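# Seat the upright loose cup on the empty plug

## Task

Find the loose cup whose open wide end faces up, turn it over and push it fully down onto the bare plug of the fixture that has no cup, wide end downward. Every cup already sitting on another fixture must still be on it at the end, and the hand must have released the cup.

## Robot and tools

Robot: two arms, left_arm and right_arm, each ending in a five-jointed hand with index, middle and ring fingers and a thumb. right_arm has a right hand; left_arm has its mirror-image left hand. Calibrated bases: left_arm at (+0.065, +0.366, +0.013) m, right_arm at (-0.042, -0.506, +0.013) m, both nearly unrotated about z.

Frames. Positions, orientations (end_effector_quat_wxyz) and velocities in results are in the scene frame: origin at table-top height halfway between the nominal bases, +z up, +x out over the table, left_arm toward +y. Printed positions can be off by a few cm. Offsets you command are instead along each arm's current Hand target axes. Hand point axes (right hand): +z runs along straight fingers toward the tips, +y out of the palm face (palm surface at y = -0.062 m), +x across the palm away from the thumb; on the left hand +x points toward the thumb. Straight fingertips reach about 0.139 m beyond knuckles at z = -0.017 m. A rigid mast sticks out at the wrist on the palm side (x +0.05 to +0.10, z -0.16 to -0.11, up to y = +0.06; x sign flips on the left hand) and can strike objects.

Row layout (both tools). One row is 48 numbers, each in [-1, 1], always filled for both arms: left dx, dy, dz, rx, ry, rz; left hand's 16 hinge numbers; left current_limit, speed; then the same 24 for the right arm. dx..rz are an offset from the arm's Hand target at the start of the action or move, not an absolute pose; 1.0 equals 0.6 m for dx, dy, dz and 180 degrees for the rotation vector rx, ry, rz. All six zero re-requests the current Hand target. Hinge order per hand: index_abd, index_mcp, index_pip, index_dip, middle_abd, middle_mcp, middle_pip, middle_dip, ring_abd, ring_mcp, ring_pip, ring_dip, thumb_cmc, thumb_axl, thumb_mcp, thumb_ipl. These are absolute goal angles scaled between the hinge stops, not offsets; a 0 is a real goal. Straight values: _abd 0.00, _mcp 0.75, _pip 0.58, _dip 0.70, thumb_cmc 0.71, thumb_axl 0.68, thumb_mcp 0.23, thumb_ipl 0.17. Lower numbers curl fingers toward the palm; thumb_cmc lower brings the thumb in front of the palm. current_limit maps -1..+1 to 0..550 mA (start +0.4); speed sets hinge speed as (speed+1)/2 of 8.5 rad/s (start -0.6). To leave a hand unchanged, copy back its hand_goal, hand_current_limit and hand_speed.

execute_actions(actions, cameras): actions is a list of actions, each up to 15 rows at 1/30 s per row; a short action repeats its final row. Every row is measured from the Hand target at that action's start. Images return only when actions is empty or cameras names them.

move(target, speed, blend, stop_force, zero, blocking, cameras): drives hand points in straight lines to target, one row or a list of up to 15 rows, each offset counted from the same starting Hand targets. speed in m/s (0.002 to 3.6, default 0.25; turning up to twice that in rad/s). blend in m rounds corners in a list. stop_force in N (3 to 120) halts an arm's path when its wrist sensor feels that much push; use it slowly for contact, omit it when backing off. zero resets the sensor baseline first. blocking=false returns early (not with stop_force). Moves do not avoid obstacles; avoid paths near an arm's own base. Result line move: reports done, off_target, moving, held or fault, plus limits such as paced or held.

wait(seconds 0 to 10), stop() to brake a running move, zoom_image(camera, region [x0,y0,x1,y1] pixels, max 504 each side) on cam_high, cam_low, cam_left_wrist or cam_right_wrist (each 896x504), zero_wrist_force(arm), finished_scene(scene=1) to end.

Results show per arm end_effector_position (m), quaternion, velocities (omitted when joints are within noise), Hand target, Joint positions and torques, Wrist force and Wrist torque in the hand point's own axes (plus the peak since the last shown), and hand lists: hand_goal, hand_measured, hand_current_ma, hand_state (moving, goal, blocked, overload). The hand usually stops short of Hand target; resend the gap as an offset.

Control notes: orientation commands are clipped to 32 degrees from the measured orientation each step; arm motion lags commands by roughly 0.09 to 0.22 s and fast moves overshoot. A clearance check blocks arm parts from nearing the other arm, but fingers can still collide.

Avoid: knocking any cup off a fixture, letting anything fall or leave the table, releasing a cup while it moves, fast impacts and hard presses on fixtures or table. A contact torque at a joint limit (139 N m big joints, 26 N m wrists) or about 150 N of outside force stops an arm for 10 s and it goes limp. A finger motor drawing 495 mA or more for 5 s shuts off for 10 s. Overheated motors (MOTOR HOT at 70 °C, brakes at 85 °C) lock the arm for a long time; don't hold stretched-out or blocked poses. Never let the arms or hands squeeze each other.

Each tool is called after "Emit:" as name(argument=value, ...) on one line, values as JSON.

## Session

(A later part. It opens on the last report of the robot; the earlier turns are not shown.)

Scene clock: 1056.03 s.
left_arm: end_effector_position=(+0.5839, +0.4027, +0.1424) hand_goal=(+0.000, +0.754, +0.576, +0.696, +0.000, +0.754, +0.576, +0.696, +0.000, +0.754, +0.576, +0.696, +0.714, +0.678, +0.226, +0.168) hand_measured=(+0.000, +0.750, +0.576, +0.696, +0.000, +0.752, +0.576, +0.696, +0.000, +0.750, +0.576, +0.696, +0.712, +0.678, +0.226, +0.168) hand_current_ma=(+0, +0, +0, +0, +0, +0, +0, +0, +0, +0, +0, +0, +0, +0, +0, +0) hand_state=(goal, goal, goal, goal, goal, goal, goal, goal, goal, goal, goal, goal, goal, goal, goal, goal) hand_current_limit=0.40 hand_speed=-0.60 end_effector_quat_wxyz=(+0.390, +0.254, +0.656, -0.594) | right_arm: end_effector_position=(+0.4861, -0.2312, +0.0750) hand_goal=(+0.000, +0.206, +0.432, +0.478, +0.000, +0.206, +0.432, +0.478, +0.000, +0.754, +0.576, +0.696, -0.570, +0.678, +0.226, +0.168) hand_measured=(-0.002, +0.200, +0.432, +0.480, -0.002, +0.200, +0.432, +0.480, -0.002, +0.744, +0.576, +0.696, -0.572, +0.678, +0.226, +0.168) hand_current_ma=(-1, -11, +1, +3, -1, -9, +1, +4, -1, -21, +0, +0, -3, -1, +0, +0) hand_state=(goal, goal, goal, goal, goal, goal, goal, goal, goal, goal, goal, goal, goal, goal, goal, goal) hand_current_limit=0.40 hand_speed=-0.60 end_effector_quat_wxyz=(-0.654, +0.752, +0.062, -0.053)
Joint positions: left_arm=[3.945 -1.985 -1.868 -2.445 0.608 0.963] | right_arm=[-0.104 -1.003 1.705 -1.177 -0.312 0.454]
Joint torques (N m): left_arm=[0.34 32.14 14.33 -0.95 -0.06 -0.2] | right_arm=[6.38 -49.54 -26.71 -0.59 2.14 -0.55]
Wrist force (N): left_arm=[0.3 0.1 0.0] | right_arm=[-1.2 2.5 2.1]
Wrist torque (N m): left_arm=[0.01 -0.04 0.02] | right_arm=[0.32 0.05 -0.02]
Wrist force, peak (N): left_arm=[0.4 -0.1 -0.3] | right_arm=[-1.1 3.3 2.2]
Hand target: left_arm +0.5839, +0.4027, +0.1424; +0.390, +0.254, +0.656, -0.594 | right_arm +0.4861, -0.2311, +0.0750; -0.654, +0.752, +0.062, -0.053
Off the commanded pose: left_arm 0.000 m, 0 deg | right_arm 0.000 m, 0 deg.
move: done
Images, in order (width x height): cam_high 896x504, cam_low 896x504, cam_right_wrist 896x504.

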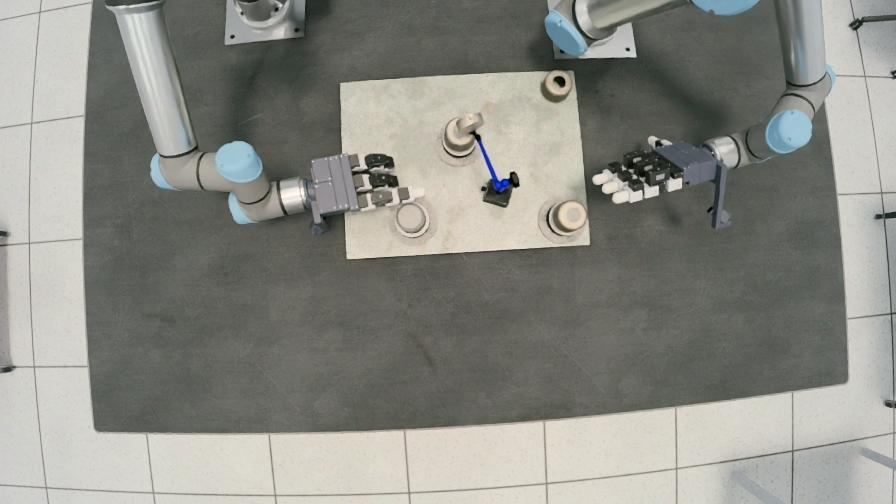

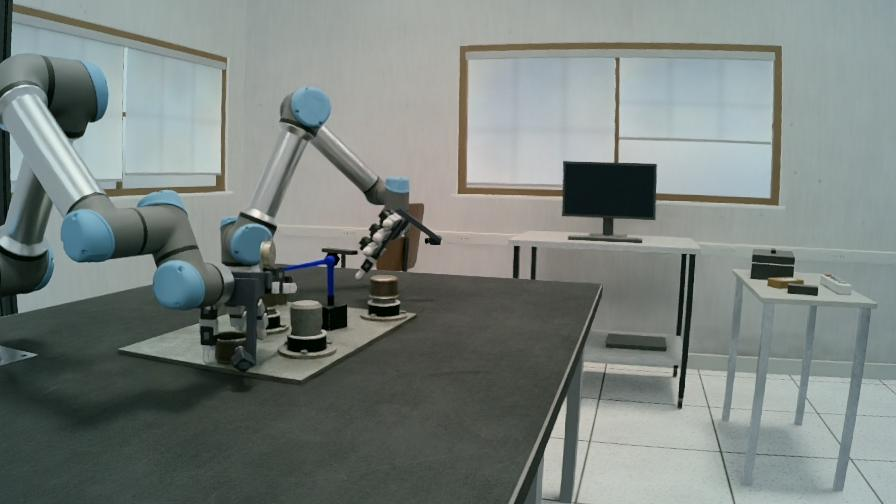

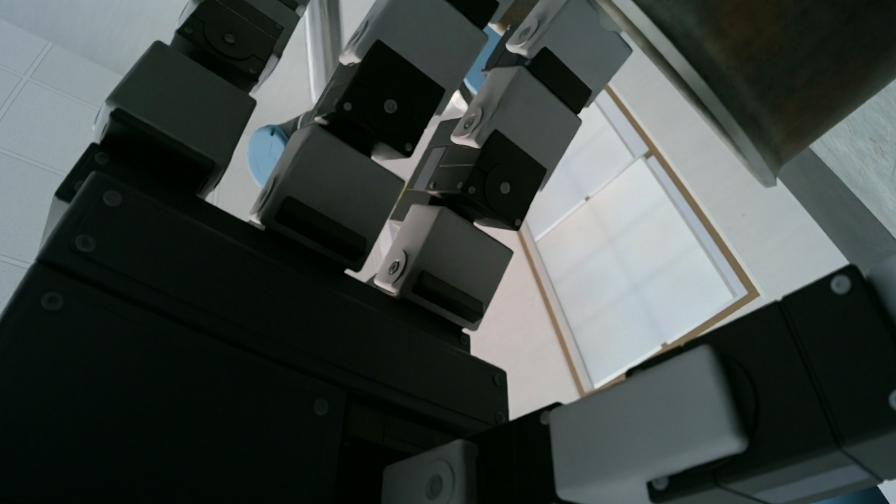

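Emit:
move(target=[0,0,0,0,0,0,0,0.754,0.576,0.696,0,0.754,0.576,0.696,0,0.754,0.576,0.696,0.714,0.678,0.226,0.168,0.4,-0.6,0,0,0,0,0,0,0,-0.041,0.314,0.478,0,-0.041,0.314,0.478,0,0.754,0.576,0.696,-0.571,0.678,-0.056,0.114,0.1,-0.85], cameras=["cam_high", "cam_low", "cam_right_wrist"])

Emit:
zoom_image(camera="cam_low", region=[140, 200, 340, 380])

Emit:
zoom_image(camera="cam_high", region=[280, 100, 460, 260])

Scene clock: 1089.13 s.
left_arm: end_effector_position=(+0.5839, +0.4027, +0.1424) hand_goal=(+0.000, +0.754, +0.576, +0.696, +0.000, +0.754, +0.576, +0.696, +0.000, +0.754, +0.576, +0.696, +0.714, +0.678, +0.226, +0.168) hand_measured=(+0.000, +0.750, +0.576, +0.696, +0.000, +0.752, +0.576, +0.696, +0.000, +0.750, +0.576, +0.696, +0.712, +0.678, +0.226, +0.168) hand_current_ma=(+0, +0, +0, +0, +0, +0, +0, +0, +0, +0, +0, +0, +0, +0, +0, +0) hand_state=(goal, goal, goal, goal, goal, goal, goal, goal, goal, goal, goal, goal, goal, goal, goal, goal) hand_current_limit=0.40 hand_speed=-0.60 end_effector_quat_wxyz=(+0.390, +0.254, +0.656, -0.594) | right_arm: end_effector_position=(+0.4861, -0.2311, +0.0750) hand_goal=(+0.000, -0.040, +0.314, +0.478, +0.000, -0.040, +0.314, +0.478, +0.000, +0.754, +0.576, +0.696, -0.570, +0.678, -0.056, +0.114) hand_measured=(-0.002, -0.006, +0.322, +0.480, -0.002, -0.020, +0.318, +0.480, -0.002, +0.744, +0.576, +0.696, -0.570, +0.678, +0.048, +0.128) hand_current_ma=(-1, +93, +14, +3, -2, +49, +6, +4, -1, -21, +0, +0, +0, -1, +302, +45) hand_state=(goal, blocked, goal, goal, goal, blocked, goal, goal, goal, goal, goal, goal, goal, goal, blocked, goal) hand_current_limit=0.10 hand_speed=-0.85 end_effector_quat_wxyz=(-0.654, +0.752, +0.062, -0.053)
Joint positions: left_arm=[3.945 -1.985 -1.868 -2.445 0.608 0.963] | right_arm=[-0.104 -1.003 1.705 -1.177 -0.312 0.454]
Joint torques (N m): left_arm=[0.09 31.79 14.8 -0.86 0 -0.34] | right_arm=[8.96 -49.47 -25.28 -1.19 2.18 -0.61]
Wrist force (N): left_arm=[0.1 0.2 -0.2] | right_arm=[-0.9 0.5 1.1]
Wrist torque (N m): left_arm=[0.05 -0.04 0.02] | right_arm=[0.10 0.03 -0.03]
Wrist force, peak (N): left_arm=[0.4 0.2 -0.1] | right_arm=[-1.1 2.0 3.1]
Hand target: left_arm +0.5839, +0.4027, +0.1424; +0.390, +0.254, +0.656, -0.594 | right_arm +0.4861, -0.2311, +0.0750; -0.654, +0.752, +0.062, -0.053
Off the commanded pose: left_arm 0.000 m, 0 deg | right_arm 0.000 m, 0 deg.
move: done
Images, in order (width x height): cam_high 896x504, cam_low 896x504, cam_right_wrist 896x504.

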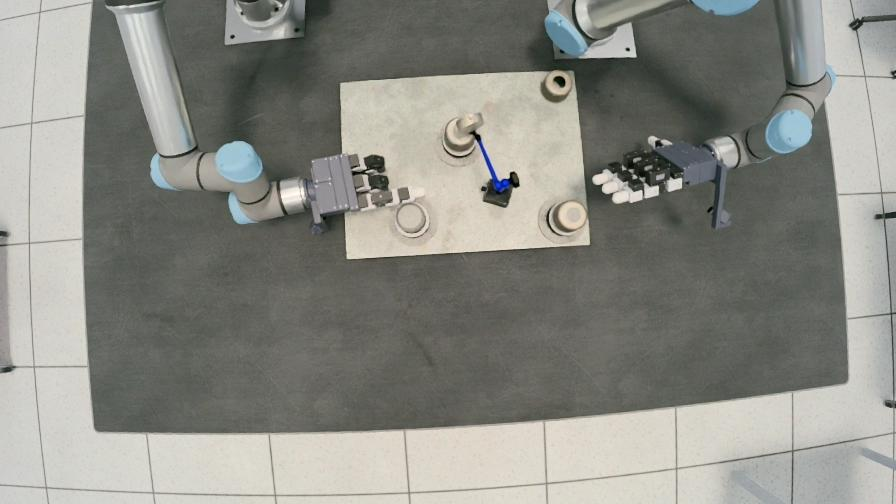

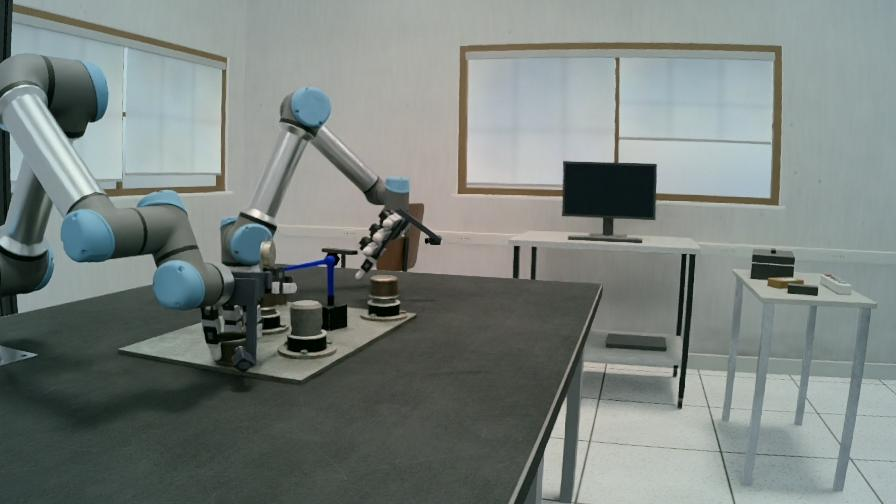

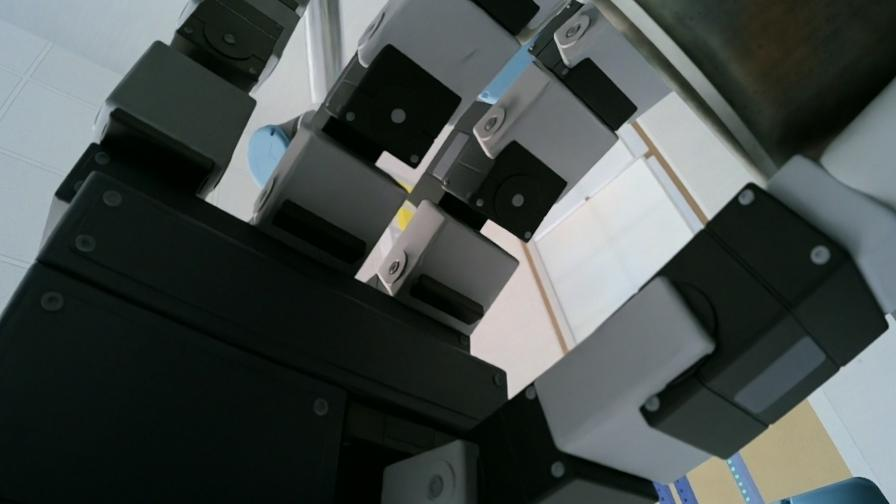

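Scaled by 2.520 from the camera's 896x504 image, which has a finer 1280x720 frame.

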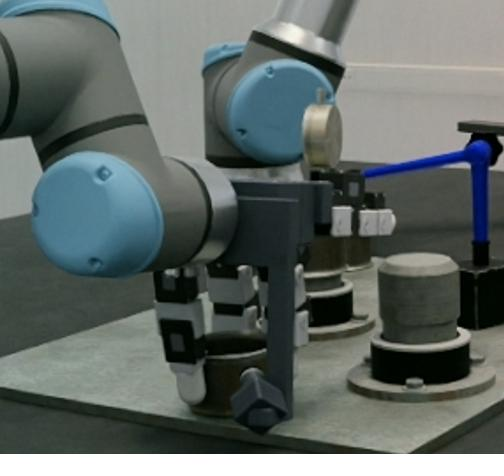

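Scaled by 2.800 from the camera's 896x504 image, which has a finer 1280x720 frame.

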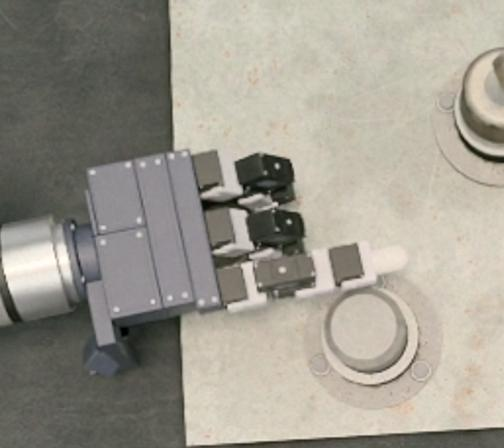

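Emit:
move(target=[0,0,0,0,0,0,0,0.754,0.576,0.696,0,0.754,0.576,0.696,0,0.754,0.576,0.696,0.714,0.678,0.226,0.168,0.4,-0.6,0,0,0,0,0,0,0,-0.123,0.255,0.435,0,-0.123,0.255,0.435,0,0.754,0.576,0.696,-0.571,0.678,-0.168,0.016,0.74,-0.85], cameras=[])

Scene clock: 1102.73 s.
left_arm: end_effector_position=(+0.5839, +0.4027, +0.1424) hand_goal=(+0.000, +0.754, +0.576, +0.696, +0.000, +0.754, +0.576, +0.696, +0.000, +0.754, +0.576, +0.696, +0.714, +0.678, +0.226, +0.168) hand_measured=(+0.000, +0.750, +0.576, +0.696, +0.000, +0.752, +0.576, +0.696, +0.000, +0.750, +0.576, +0.696, +0.712, +0.678, +0.226, +0.168) hand_current_ma=(+0, +0, +0, +0, +0, +0, +0, +0, +0, +0, +0, +0, +0, +0, +0, +0) hand_state=(goal, goal, goal, goal, goal, goal, goal, goal, goal, goal, goal, goal, goal, goal, goal, goal) hand_current_limit=0.40 hand_speed=-0.60 end_effector_quat_wxyz=(+0.390, +0.254, +0.656, -0.594) | right_arm: end_effector_position=(+0.4861, -0.2311, +0.0750) hand_goal=(+0.000, -0.122, +0.256, +0.436, +0.000, -0.122, +0.256, +0.436, +0.000, +0.754, +0.576, +0.696, -0.570, +0.678, -0.168, +0.016) hand_measured=(-0.002, -0.018, +0.316, +0.460, -0.008, -0.030, +0.300, +0.450, -0.002, +0.744, +0.576, +0.696, -0.564, +0.678, +0.046, +0.122) hand_current_ma=(-1, +407, +184, +59, -13, +340, +124, +30, -1, -21, +0, +0, +11, -1, +479, +478) hand_state=(goal, blocked, blocked, blocked, goal, blocked, blocked, goal, goal, goal, goal, goal, goal, goal, blocked, blocked) hand_current_limit=0.74 hand_speed=-0.85 end_effector_quat_wxyz=(-0.654, +0.752, +0.062, -0.053)
Joint positions: left_arm=[3.945 -1.985 -1.868 -2.445 0.608 0.963] | right_arm=[-0.104 -1.003 1.705 -1.177 -0.312 0.454]
Joint torques (N m): left_arm=[0.5 31.49 15.16 -0.92 -0.07 -0.46] | right_arm=[8.3 -44.1 -20.02 -1.03 2 -0.09]
Wrist force (N): left_arm=[0.1 -0.1 0.0] | right_arm=[-0.9 4.0 2.1]
Wrist torque (N m): left_arm=[0.00 -0.02 0.01] | right_arm=[0.39 0.03 -0.04]
Wrist force, peak (N): left_arm=[0.6 -0.2 0.2] | right_arm=[-1.0 4.1 2.0]
Hand target: left_arm +0.5839, +0.4027, +0.1424; +0.390, +0.254, +0.656, -0.594 | right_arm +0.4861, -0.2311, +0.0750; -0.654, +0.752, +0.062, -0.053
Off the commanded pose: left_arm 0.000 m, 0 deg | right_arm 0.000 m, 0 deg.
move: done
No camera images: "cameras" was empty.

Emit:
move(target=[0,0,0,0,0,0,0,0.754,0.576,0.696,0,0.754,0.576,0.696,0,0.754,0.576,0.696,0.714,0.678,0.226,0.168,0.4,-0.6,0,-0.033,-0.0046,0,0,0,0,-0.123,0.255,0.435,0,-0.123,0.255,0.435,0,0.754,0.576,0.696,-0.571,0.678,-0.168,0.016,0.74,-0.85], speed=0.05, cameras=["cam_low", "cam_right_wrist"])

Emit:
zoom_image(camera="cam_low", region=[140, 200, 340, 380])

Scene clock: 1115.33 s.
left_arm: end_effector_position=(+0.5839, +0.4027, +0.1424) hand_goal=(+0.000, +0.754, +0.576, +0.696, +0.000, +0.754, +0.576, +0.696, +0.000, +0.754, +0.576, +0.696, +0.714, +0.678, +0.226, +0.168) hand_measured=(+0.000, +0.750, +0.576, +0.696, +0.000, +0.752, +0.576, +0.696, +0.000, +0.750, +0.576, +0.696, +0.712, +0.678, +0.226, +0.168) hand_current_ma=(+0, +0, +0, +0, +0, +0, +0, +0, +0, +0, +0, +0, +0, +0, +0, +0) hand_state=(goal, goal, goal, goal, goal, goal, goal, goal, goal, goal, goal, goal, goal, goal, goal, goal) hand_current_limit=0.40 hand_speed=-0.60 end_effector_quat_wxyz=(+0.390, +0.254, +0.656, -0.594) | right_arm: end_effector_position=(+0.4861, -0.2311, +0.0951) hand_goal=(+0.000, -0.122, +0.256, +0.436, +0.000, -0.122, +0.256, +0.436, +0.000, +0.754, +0.576, +0.696, -0.570, +0.678, -0.168, +0.016) hand_measured=(-0.002, -0.018, +0.316, +0.460, -0.010, -0.034, +0.300, +0.450, -0.002, +0.744, +0.576, +0.696, -0.558, +0.678, +0.046, +0.122) hand_current_ma=(-1, +407, +184, +59, -14, +328, +124, +30, -1, -21, +0, +0, +25, -1, +479, +479) hand_state=(goal, blocked, blocked, blocked, goal, blocked, blocked, goal, goal, goal, goal, goal, goal, goal, blocked, blocked) hand_current_limit=0.74 hand_speed=-0.85 end_effector_quat_wxyz=(-0.654, +0.752, +0.062, -0.053)
Joint positions: left_arm=[3.945 -1.985 -1.868 -2.445 0.608 0.963] | right_arm=[-0.104 -1.033 1.691 -1.133 -0.312 0.454]
Joint torques (N m): left_arm=[0.45 32.31 14.78 -0.92 -0.2 -0.38] | right_arm=[7.45 -34.33 -15.09 -1.69 1.99 -1.18]
Wrist force (N): left_arm=[0.2 0.0 -0.1] | right_arm=[-1.4 5.1 2.5]
Wrist torque (N m): left_arm=[0.00 -0.03 0.02] | right_arm=[0.45 0.06 -0.03]
Wrist force, peak (N): left_arm=[0.4 0.2 -0.2] | right_arm=[-1.5 5.8 2.3]
Hand target: left_arm +0.5839, +0.4027, +0.1424; +0.390, +0.254, +0.656, -0.594 | right_arm +0.4860, -0.2311, +0.0950; -0.654, +0.752, +0.062, -0.053
Off the commanded pose: left_arm 0.000 m, 0 deg | right_arm 0.000 m, 0 deg.
move: done
Images, in order (width x height): cam_low 896x504, cam_right_wrist 896x504.

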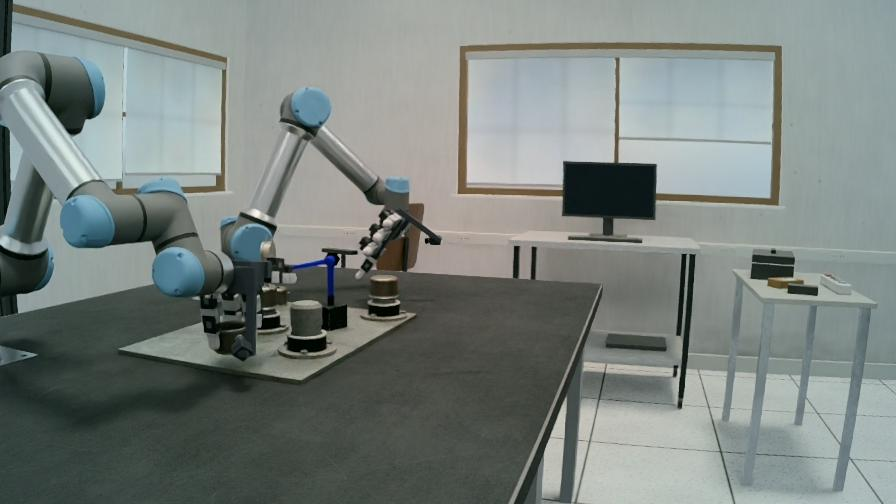

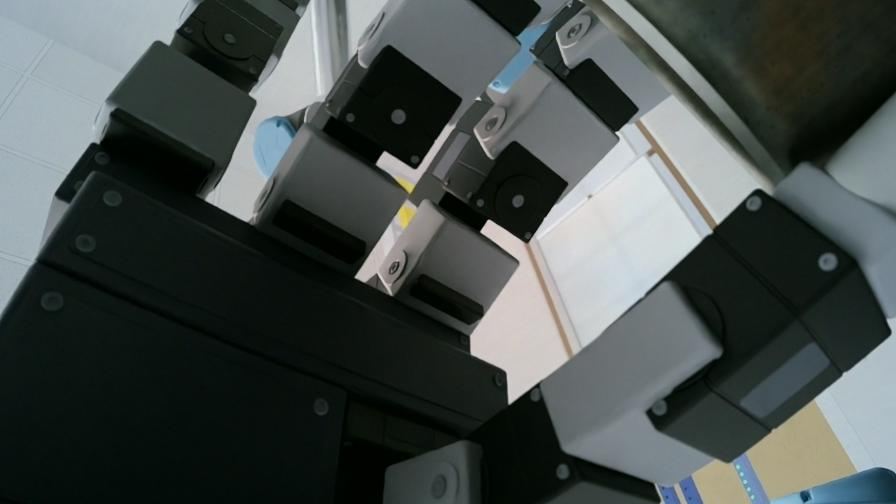

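Scaled by 2.520 from the camera's 896x504 image, which has a finer 1280x720 frame.

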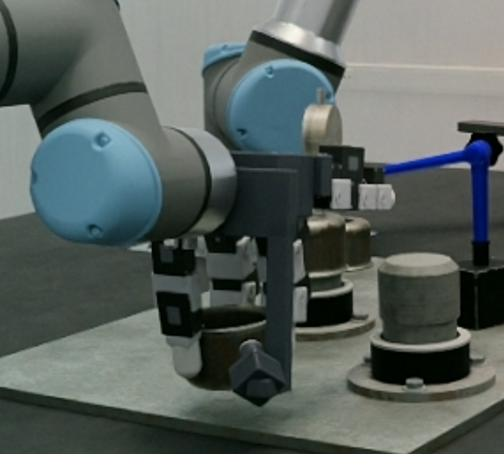

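Emit:
move(target=[0,0,0,0,0,0,0,0.754,0.576,0.696,0,0.754,0.576,0.696,0,0.754,0.576,0.696,0.714,0.678,0.226,0.168,0.4,-0.6,0,-0.2558,-0.0359,0.0444,0,0,0,-0.123,0.255,0.435,0,-0.123,0.255,0.435,0,0.754,0.576,0.696,-0.571,0.678,-0.168,0.016,0.74,-0.85], speed=0.12, cameras=["cam_high", "cam_low"])

Emit:
zoom_image(camera="cam_high", region=[280, 100, 460, 260])

Emit:
zoom_image(camera="cam_low", region=[120, 140, 360, 380])

Scene clock: 1211.37 s.
left_arm: end_effector_position=(+0.5839, +0.4027, +0.1424) hand_goal=(+0.000, +0.754, +0.576, +0.696, +0.000, +0.754, +0.576, +0.696, +0.000, +0.754, +0.576, +0.696, +0.714, +0.678, +0.226, +0.168) hand_measured=(+0.000, +0.750, +0.576, +0.696, +0.000, +0.752, +0.576, +0.696, +0.000, +0.750, +0.576, +0.696, +0.712, +0.678, +0.226, +0.168) hand_current_ma=(+0, +0, +0, +0, +0, +0, +0, +0, +0, +0, +0, +0, +0, +0, +0, +0) hand_state=(goal, goal, goal, goal, goal, goal, goal, goal, goal, goal, goal, goal, goal, goal, goal, goal) hand_current_limit=0.40 hand_speed=-0.60 end_effector_quat_wxyz=(+0.390, +0.254, +0.656, -0.594) | right_arm: end_effector_position=(+0.4859, -0.2310, +0.2499) hand_goal=(+0.000, -0.122, +0.256, +0.436, +0.000, -0.122, +0.256, +0.436, +0.000, +0.754, +0.576, +0.696, -0.570, +0.678, -0.168, +0.016) hand_measured=(-0.002, -0.018, +0.316, +0.460, -0.010, -0.034, +0.300, +0.450, -0.002, +0.744, +0.576, +0.696, -0.556, +0.678, +0.046, +0.122) hand_current_ma=(-1, +407, +184, +59, -15, +322, +124, +30, -1, -21, +0, +0, +29, +0, +479, +478) hand_state=(goal, blocked, blocked, blocked, goal, blocked, blocked, goal, goal, goal, goal, goal, goal, goal, blocked, blocked) hand_current_limit=0.74 hand_speed=-0.85 end_effector_quat_wxyz=(+0.704, -0.705, -0.058, +0.057)
Joint positions: left_arm=[3.945 -1.985 -1.868 -2.445 0.608 0.963] | right_arm=[-0.127 -1.083 1.382 -0.303 -0.303 0.003]
Joint torques (N m): left_arm=[0.4 31.17 15.03 -0.83 -0.2 -0.63] | right_arm=[-0.12 -50.43 -17.91 2.01 0.7 0.7]
Wrist force (N): left_arm=[0.1 0.2 0.0] | right_arm=[-1.1 5.2 1.8]
Wrist torque (N m): left_arm=[0.04 -0.02 0.01] | right_arm=[0.43 0.04 -0.01]
Wrist force, peak (N): left_arm=[0.4 0.2 -0.2] | right_arm=[-1.6 7.0 2.8]
Hand target: left_arm +0.5839, +0.4027, +0.1424; +0.390, +0.254, +0.656, -0.594 | right_arm +0.4859, -0.2310, +0.2500; +0.704, -0.705, -0.058, +0.057
Off the commanded pose: left_arm 0.000 m, 0 deg | right_arm 0.000 m, 0 deg.
move: done
Images, in order (width x height): cam_high 896x504, cam_low 896x504.

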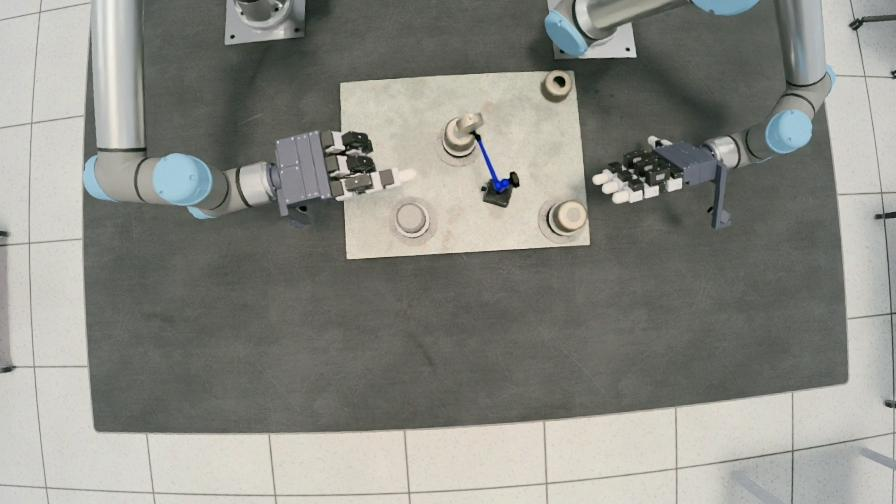

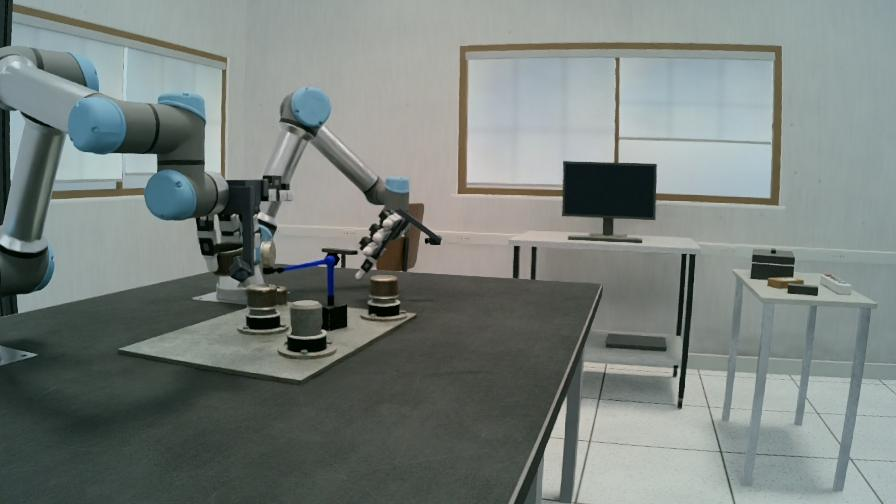

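Scaled by 2.800 from the camera's 896x504 image, which has a finer 1280x720 frame.

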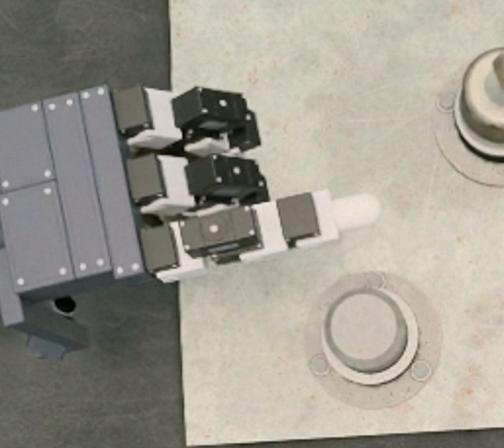

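Scaled by 2.100 from the camera's 896x504 image, which has a finer 1280x720 frame.

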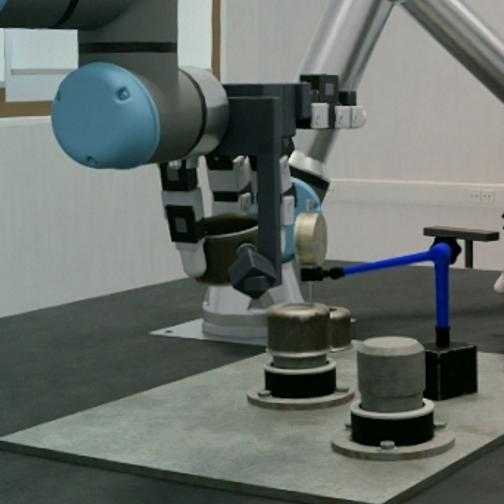

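Emit:
move(target=[[0,0,0,0,0,0,0,0.754,0.576,0.696,0,0.754,0.576,0.696,0,0.754,0.576,0.696,0.714,0.678,0.226,0.168,0.4,-0.6,0.1005,0,-0.0035,0,0.0833,0,0,-0.123,0.255,0.435,0,-0.123,0.255,0.435,0,0.754,0.576,0.696,-0.571,0.678,-0.168,0.016,0.74,-0.85],[0,0,0,0,0,0,0,0.754,0.576,0.696,0,0.754,0.576,0.696,0,0.754,0.576,0.696,0.714,0.678,0.226,0.168,0.4,-0.6,0.1967,0,-0.033,0,0.1667,0,0,-0.123,0.255,0.435,0,-0.123,0.255,0.435,0,0.754,0.576,0.696,-0.571,0.678,-0.168,0.016,0.74,-0.85],[0,0,0,0,0,0,0,0.754,0.576,0.696,0,0.754,0.576,0.696,0,0.754,0.576,0.696,0.714,0.678,0.226,0.168,0.4,-0.6,0.2817,0,-0.0863,0,0.25,0,0,-0.123,0.255,0.435,0,-0.123,0.255,0.435,0,0.754,0.576,0.696,-0.571,0.678,-0.168,0.016,0.74,-0.85]], speed=0.08, blend=[0.01, 0.01, 0], cameras=["cam_high", "cam_low"])

Emit:
zoom_image(camera="cam_high", region=[280, 100, 480, 280])

Emit:
zoom_image(camera="cam_low", region=[120, 140, 360, 380])

Scene clock: 1231.90 s.
left_arm: end_effector_position=(+0.5839, +0.4027, +0.1424) hand_goal=(+0.000, +0.754, +0.576, +0.696, +0.000, +0.754, +0.576, +0.696, +0.000, +0.754, +0.576, +0.696, +0.714, +0.678, +0.226, +0.168) hand_measured=(+0.000, +0.750, +0.576, +0.696, +0.000, +0.752, +0.576, +0.696, +0.000, +0.750, +0.576, +0.696, +0.712, +0.678, +0.226, +0.168) hand_current_ma=(+0, +0, +0, +0, +0, +0, +0, +0, +0, +0, +0, +0, +0, +0, +0, +0) hand_state=(goal, goal, goal, goal, goal, goal, goal, goal, goal, goal, goal, goal, goal, goal, goal, goal) hand_current_limit=0.40 hand_speed=-0.60 end_effector_quat_wxyz=(+0.390, +0.254, +0.656, -0.594) | right_arm: end_effector_position=(+0.6611, -0.2546, +0.2501) hand_goal=(+0.000, -0.122, +0.256, +0.436, +0.000, -0.122, +0.256, +0.436, +0.000, +0.754, +0.576, +0.696, -0.570, +0.678, -0.168, +0.016) hand_measured=(-0.002, -0.018, +0.316, +0.460, -0.010, -0.034, +0.300, +0.450, -0.002, +0.744, +0.576, +0.696, -0.556, +0.678, +0.046, +0.122) hand_current_ma=(-1, +407, +184, +59, -16, +320, +124, +30, -1, -21, +0, +0, +31, +0, +479, +478) hand_state=(goal, blocked, blocked, blocked, goal, blocked, blocked, goal, goal, goal, goal, goal, goal, goal, blocked, blocked) hand_current_limit=0.74 hand_speed=-0.85 end_effector_quat_wxyz=(+0.673, -0.673, +0.216, -0.217)
Joint positions: left_arm=[3.945 -1.985 -1.868 -2.445 0.608 0.963] | right_arm=[-0.128 -1.082 1.381 -0.298 0.482 -0.002]
Joint torques (N m): left_arm=[0.32 31.81 14.81 -0.76 -0.22 -0.6] | right_arm=[4.88 -41.47 -26.38 0.38 -1.38 0.54]
Wrist force (N): left_arm=[-0.1 0.2 0.1] | right_arm=[-1.0 5.0 1.7]
Wrist torque (N m): left_arm=[0.03 0.00 -0.01] | right_arm=[0.42 0.03 -0.01]
Wrist force, peak (N): left_arm=[0.3 -0.2 -0.4] | right_arm=[-1.2 5.3 2.1]
Hand target: left_arm +0.5839, +0.4027, +0.1424; +0.390, +0.254, +0.656, -0.594 | right_arm +0.6611, -0.2546, +0.2501; +0.673, -0.673, +0.216, -0.217
Off the commanded pose: left_arm 0.000 m, 0 deg | right_arm 0.000 m, 0 deg.
move: done
Images, in order (width x height): cam_high 896x504, cam_low 896x504.

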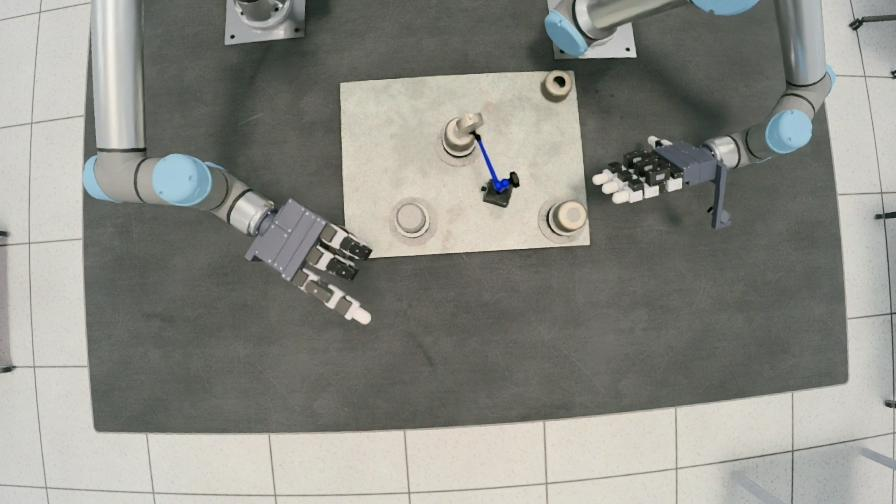

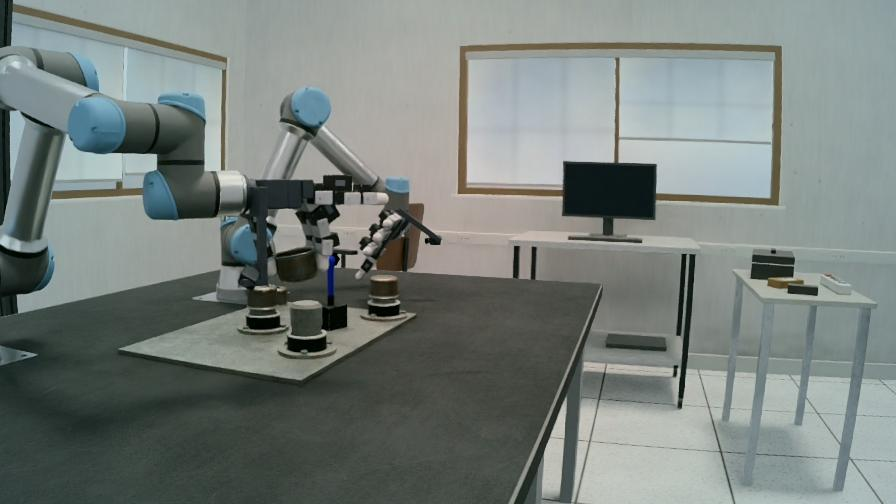

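Scaled by 2.520 from the camera's 896x504 image, which has a finer 1280x720 frame.

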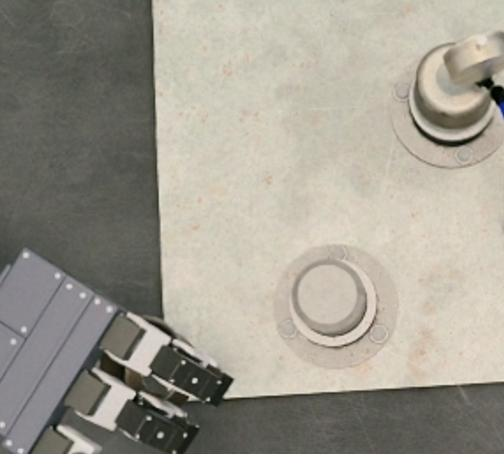

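Scaled by 2.100 from the camera's 896x504 image, which has a finer 1280x720 frame.

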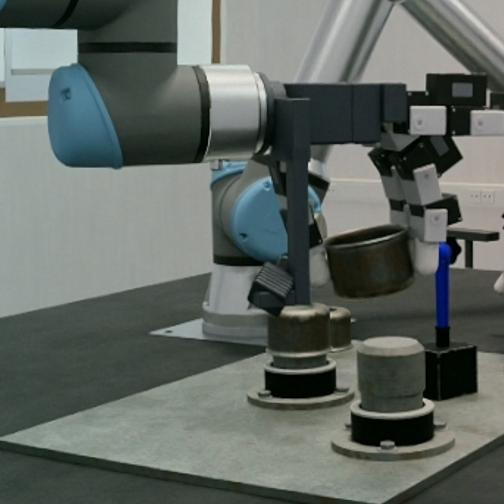

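Emit:
move(target=[0,0,0,0,0,0,0,0.754,0.576,0.696,0,0.754,0.576,0.696,0,0.754,0.576,0.696,0.714,0.678,0.226,0.168,0.4,-0.6,-0.2162,0.0333,0.1495,-0.0444,0,0,0,-0.123,0.255,0.435,0,-0.123,0.255,0.435,0,0.754,0.576,0.696,-0.571,0.678,-0.168,0.016,0.74,-0.85], speed=0.12, cameras=["cam_high", "cam_low", "cam_right_wrist"])

Emit:
zoom_image(camera="cam_high", region=[320, 120, 500, 280])

Emit:
zoom_image(camera="cam_low", region=[180, 200, 420, 380])

Scene clock: 1255.43 s.
left_arm: end_effector_position=(+0.5839, +0.4027, +0.1424) hand_goal=(+0.000, +0.754, +0.576, +0.696, +0.000, +0.754, +0.576, +0.696, +0.000, +0.754, +0.576, +0.696, +0.714, +0.678, +0.226, +0.168) hand_measured=(+0.000, +0.750, +0.576, +0.696, +0.000, +0.752, +0.576, +0.696, +0.000, +0.750, +0.576, +0.696, +0.712, +0.678, +0.226, +0.168) hand_current_ma=(+0, +0, +0, +0, +0, +0, +0, +0, +0, +0, +0, +0, +0, +0, +0, +0) hand_state=(goal, goal, goal, goal, goal, goal, goal, goal, goal, goal, goal, goal, goal, goal, goal, goal) hand_current_limit=0.40 hand_speed=-0.60 end_effector_quat_wxyz=(+0.390, +0.254, +0.656, -0.594) | right_arm: end_effector_position=(+0.6080, -0.1061, +0.2299) hand_goal=(+0.000, -0.122, +0.256, +0.436, +0.000, -0.122, +0.256, +0.436, +0.000, +0.754, +0.576, +0.696, -0.570, +0.678, -0.168, +0.016) hand_measured=(+0.000, -0.018, +0.316, +0.460, -0.010, -0.036, +0.300, +0.450, -0.002, +0.744, +0.576, +0.696, -0.554, +0.678, +0.046, +0.122) hand_current_ma=(-1, +407, +184, +59, -16, +319, +124, +30, -1, -21, +0, +0, +35, +0, +479, +478) hand_state=(goal, blocked, blocked, blocked, goal, blocked, blocked, goal, goal, goal, goal, goal, goal, goal, blocked, blocked) hand_current_limit=0.74 hand_speed=-0.85 end_effector_quat_wxyz=(-0.624, +0.719, -0.231, +0.201)
Joint positions: left_arm=[3.945 -1.985 -1.868 -2.445 0.608 0.963] | right_arm=[0.153 -1.059 1.322 -0.062 0.773 -0.146]
Joint torques (N m): left_arm=[0.34 31.13 15.41 -0.69 -0.17 -0.62] | right_arm=[1.76 -53.99 -15.98 -1.48 -0.62 1.68]
Wrist force (N): left_arm=[0.1 0.2 0.0] | right_arm=[-1.1 4.8 2.3]
Wrist torque (N m): left_arm=[0.02 -0.03 0.01] | right_arm=[0.42 0.01 0.07]
Wrist force, peak (N): left_arm=[0.3 0.1 -0.4] | right_arm=[-2.3 5.0 3.3]
Hand target: left_arm +0.5839, +0.4027, +0.1424; +0.390, +0.254, +0.656, -0.594 | right_arm +0.6080, -0.1061, +0.2300; -0.624, +0.719, -0.231, +0.201
Off the commanded pose: left_arm 0.000 m, 0 deg | right_arm 0.000 m, 0 deg.
move: done
Images, in order (width x height): cam_high 896x504, cam_low 896x504, cam_right_wrist 896x504.

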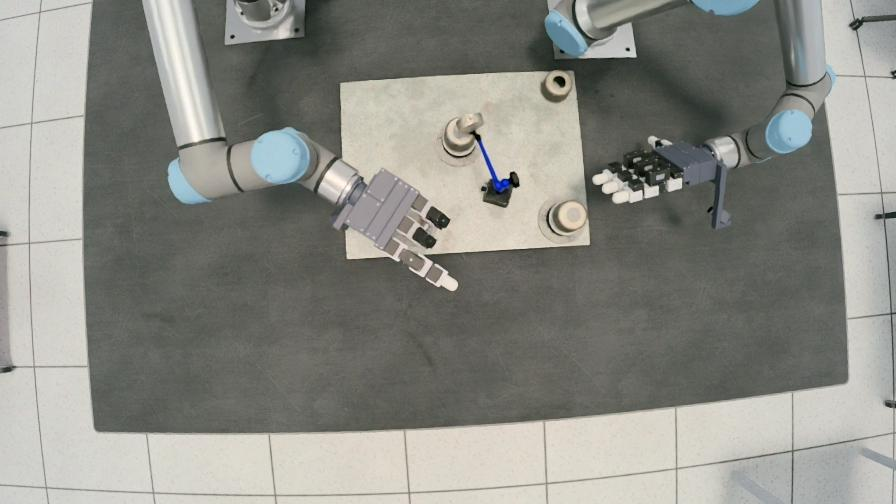

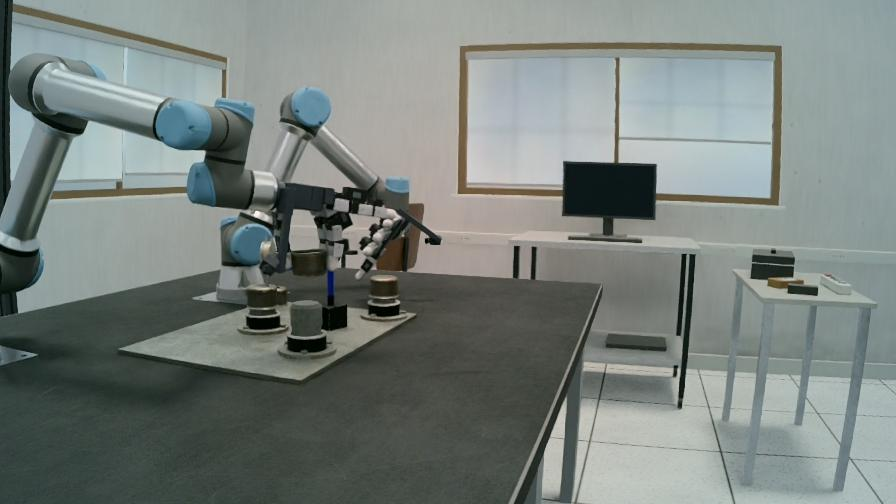

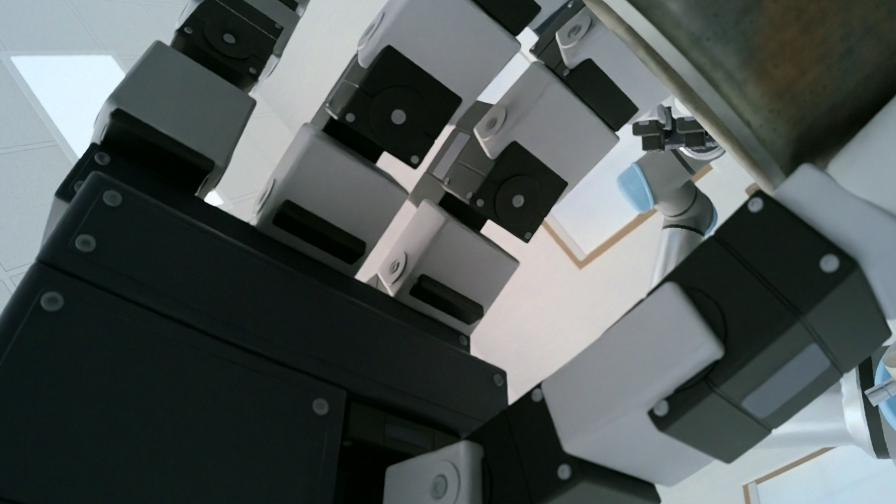

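Scaled by 2.800 from the camera's 896x504 image, which has a finer 1280x720 frame.

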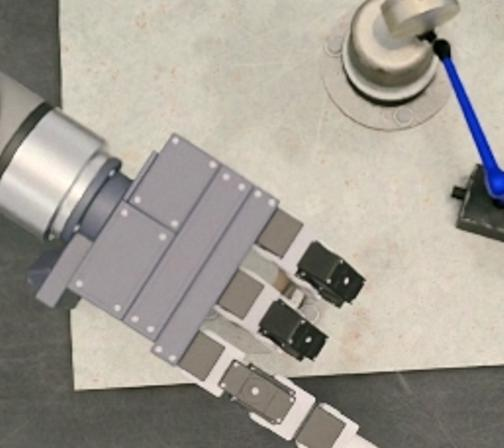

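Scaled by 2.100 from the camera's 896x504 image, which has a finer 1280x720 frame.

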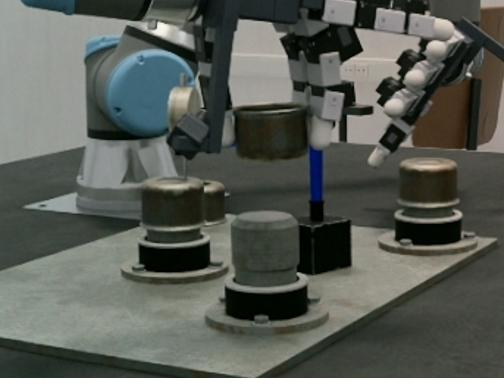

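Emit:
zoom_image(camera="cam_high", region=[370, 190, 460, 270])

Emit:
zoom_image(camera="cam_low", region=[270, 230, 370, 370])

Scaled by 5.600 from the camera's 896x504 image, which has a finer 1280x720 frame.

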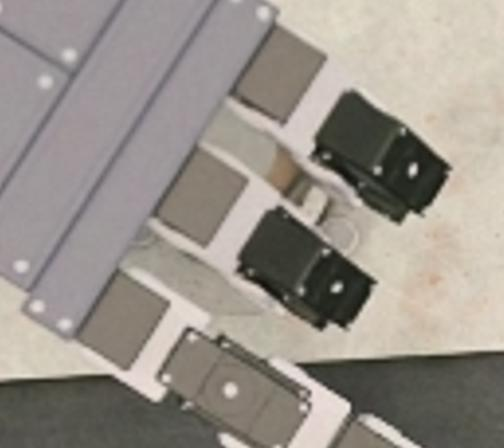

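Scaled by 3.600 from the camera's 896x504 image, which has a finer 1280x720 frame.

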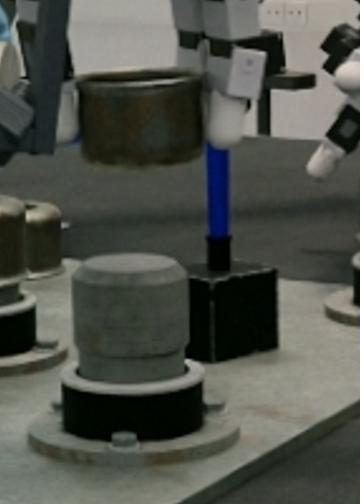

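Emit:
zoom_image(camera="cam_high", region=[385, 195, 445, 250])

Emit:
zoom_image(camera="cam_low", region=[280, 235, 340, 295])

Scaled by 8.400 from the camera's 896x504 image, which has a finer 1280x720 frame.

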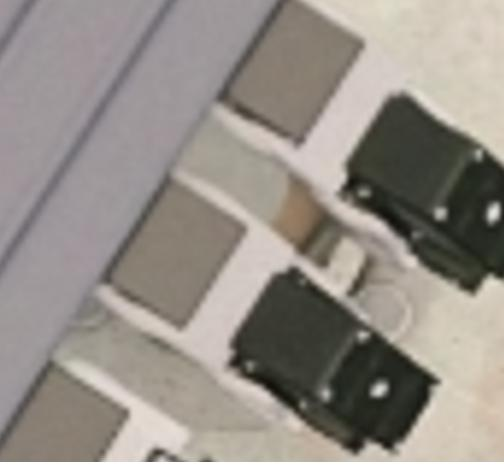

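Scaled by 8.400 from the camera's 896x504 image, which has a finer 1280x720 frame.

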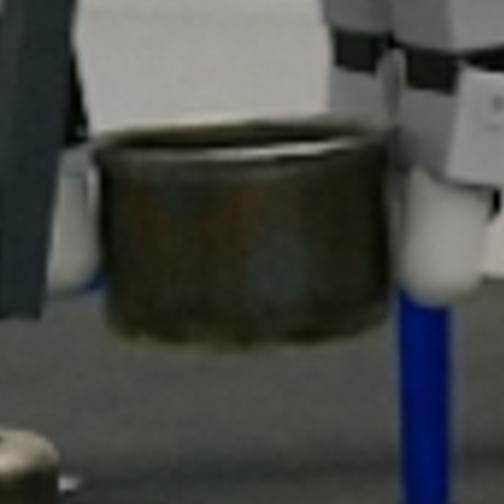

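Emit:
move(target=[0,0,0,0,0,0,0,0.754,0.576,0.696,0,0.754,0.576,0.696,0,0.754,0.576,0.696,0.714,0.678,0.226,0.168,0.4,-0.6,0,0.0177,-0.0058,-0.0278,0,0,0,-0.123,0.255,0.435,0,-0.123,0.255,0.435,0,0.754,0.576,0.696,-0.571,0.678,-0.168,0.016,0.74,-0.85], speed=0.06, cameras=["cam_high", "cam_low"])

Emit:
zoom_image(camera="cam_high", region=[385, 195, 445, 250])

Emit:
zoom_image(camera="cam_low", region=[270, 230, 370, 370])

Scene clock: 1517.10 s.
left_arm: end_effector_position=(+0.5839, +0.4027, +0.1424) hand_goal=(+0.000, +0.754, +0.576, +0.696, +0.000, +0.754, +0.576, +0.696, +0.000, +0.754, +0.576, +0.696, +0.714, +0.678, +0.226, +0.168) hand_measured=(+0.000, +0.750, +0.576, +0.696, +0.000, +0.752, +0.576, +0.696, +0.000, +0.750, +0.576, +0.696, +0.712, +0.678, +0.226, +0.168) hand_current_ma=(+0, +0, +0, +0, +0, +0, +0, +0, +0, +0, +0, +0, +0, +0, +0, +0) hand_state=(goal, goal, goal, goal, goal, goal, goal, goal, goal, goal, goal, goal, goal, goal, goal, goal) hand_current_limit=0.40 hand_speed=-0.60 end_effector_quat_wxyz=(+0.390, +0.254, +0.656, -0.594) | right_arm: end_effector_position=(+0.6052, -0.1101, +0.2199) hand_goal=(+0.000, -0.122, +0.256, +0.436, +0.000, -0.122, +0.256, +0.436, +0.000, +0.754, +0.576, +0.696, -0.570, +0.678, -0.168, +0.016) hand_measured=(+0.000, -0.018, +0.316, +0.460, -0.010, -0.036, +0.300, +0.450, -0.002, +0.744, +0.576, +0.696, -0.554, +0.678, +0.046, +0.122) hand_current_ma=(-1, +407, +184, +59, -16, +319, +124, +30, -1, -21, +0, +0, +35, +0, +478, +479) hand_state=(goal, blocked, blocked, blocked, goal, blocked, blocked, goal, goal, goal, goal, goal, goal, goal, blocked, blocked) hand_current_limit=0.74 hand_speed=-0.85 end_effector_quat_wxyz=(-0.592, +0.745, -0.239, +0.191)
Joint positions: left_arm=[3.945 -1.985 -1.868 -2.445 0.608 0.963] | right_arm=[0.161 -1.023 1.251 0.091 0.797 -0.229]
Joint torques (N m): left_arm=[0.09 31.96 15.53 -0.62 -0.26 -0.83] | right_arm=[0.37 -56.56 -14.75 -0.88 -2.17 1.63]
Wrist force (N): left_arm=[-0.2 -0.1 -0.1] | right_arm=[-1.2 4.7 2.6]
Wrist torque (N m): left_arm=[0.01 0.00 0.00] | right_arm=[0.44 0.01 -0.04]
Wrist force, peak (N): left_arm=[0.5 -0.3 -0.1] | right_arm=[-1.1 5.2 2.7]
Hand target: left_arm +0.5839, +0.4027, +0.1424; +0.390, +0.254, +0.656, -0.594 | right_arm +0.6051, -0.1101, +0.2199; -0.592, +0.745, -0.239, +0.191
Off the commanded pose: left_arm 0.000 m, 0 deg | right_arm 0.000 m, 0 deg.
move: done
Images, in order (width x height): cam_high 896x504, cam_low 896x504.

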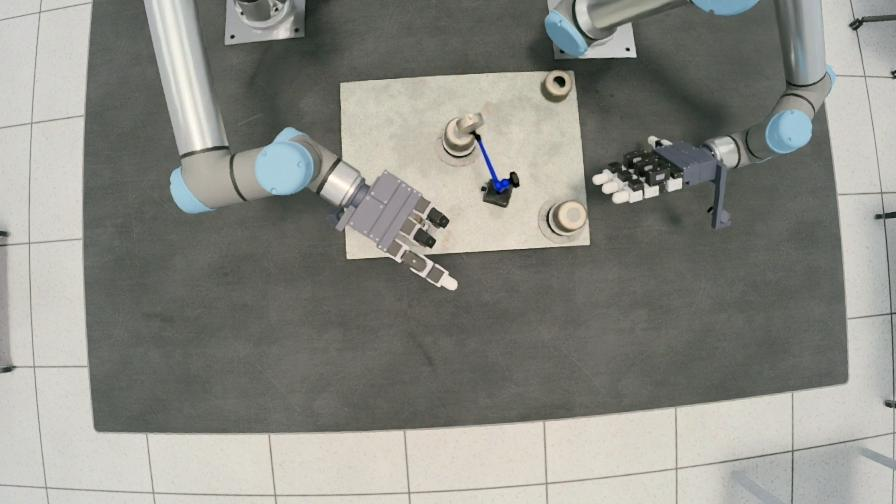

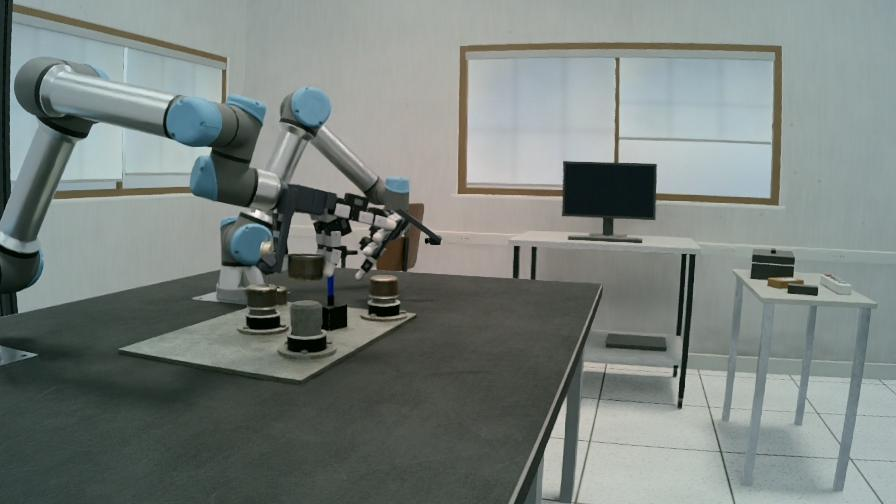

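Scaled by 8.400 from the camera's 896x504 image, which has a finer 1280x720 frame.

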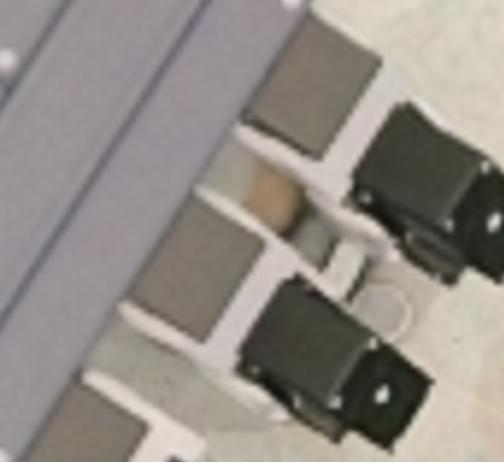

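Scaled by 3.600 from the camera's 896x504 image, which has a finer 1280x720 frame.

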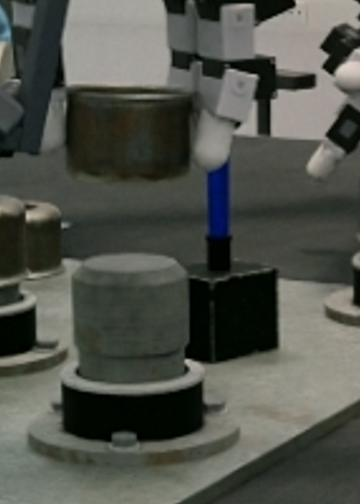

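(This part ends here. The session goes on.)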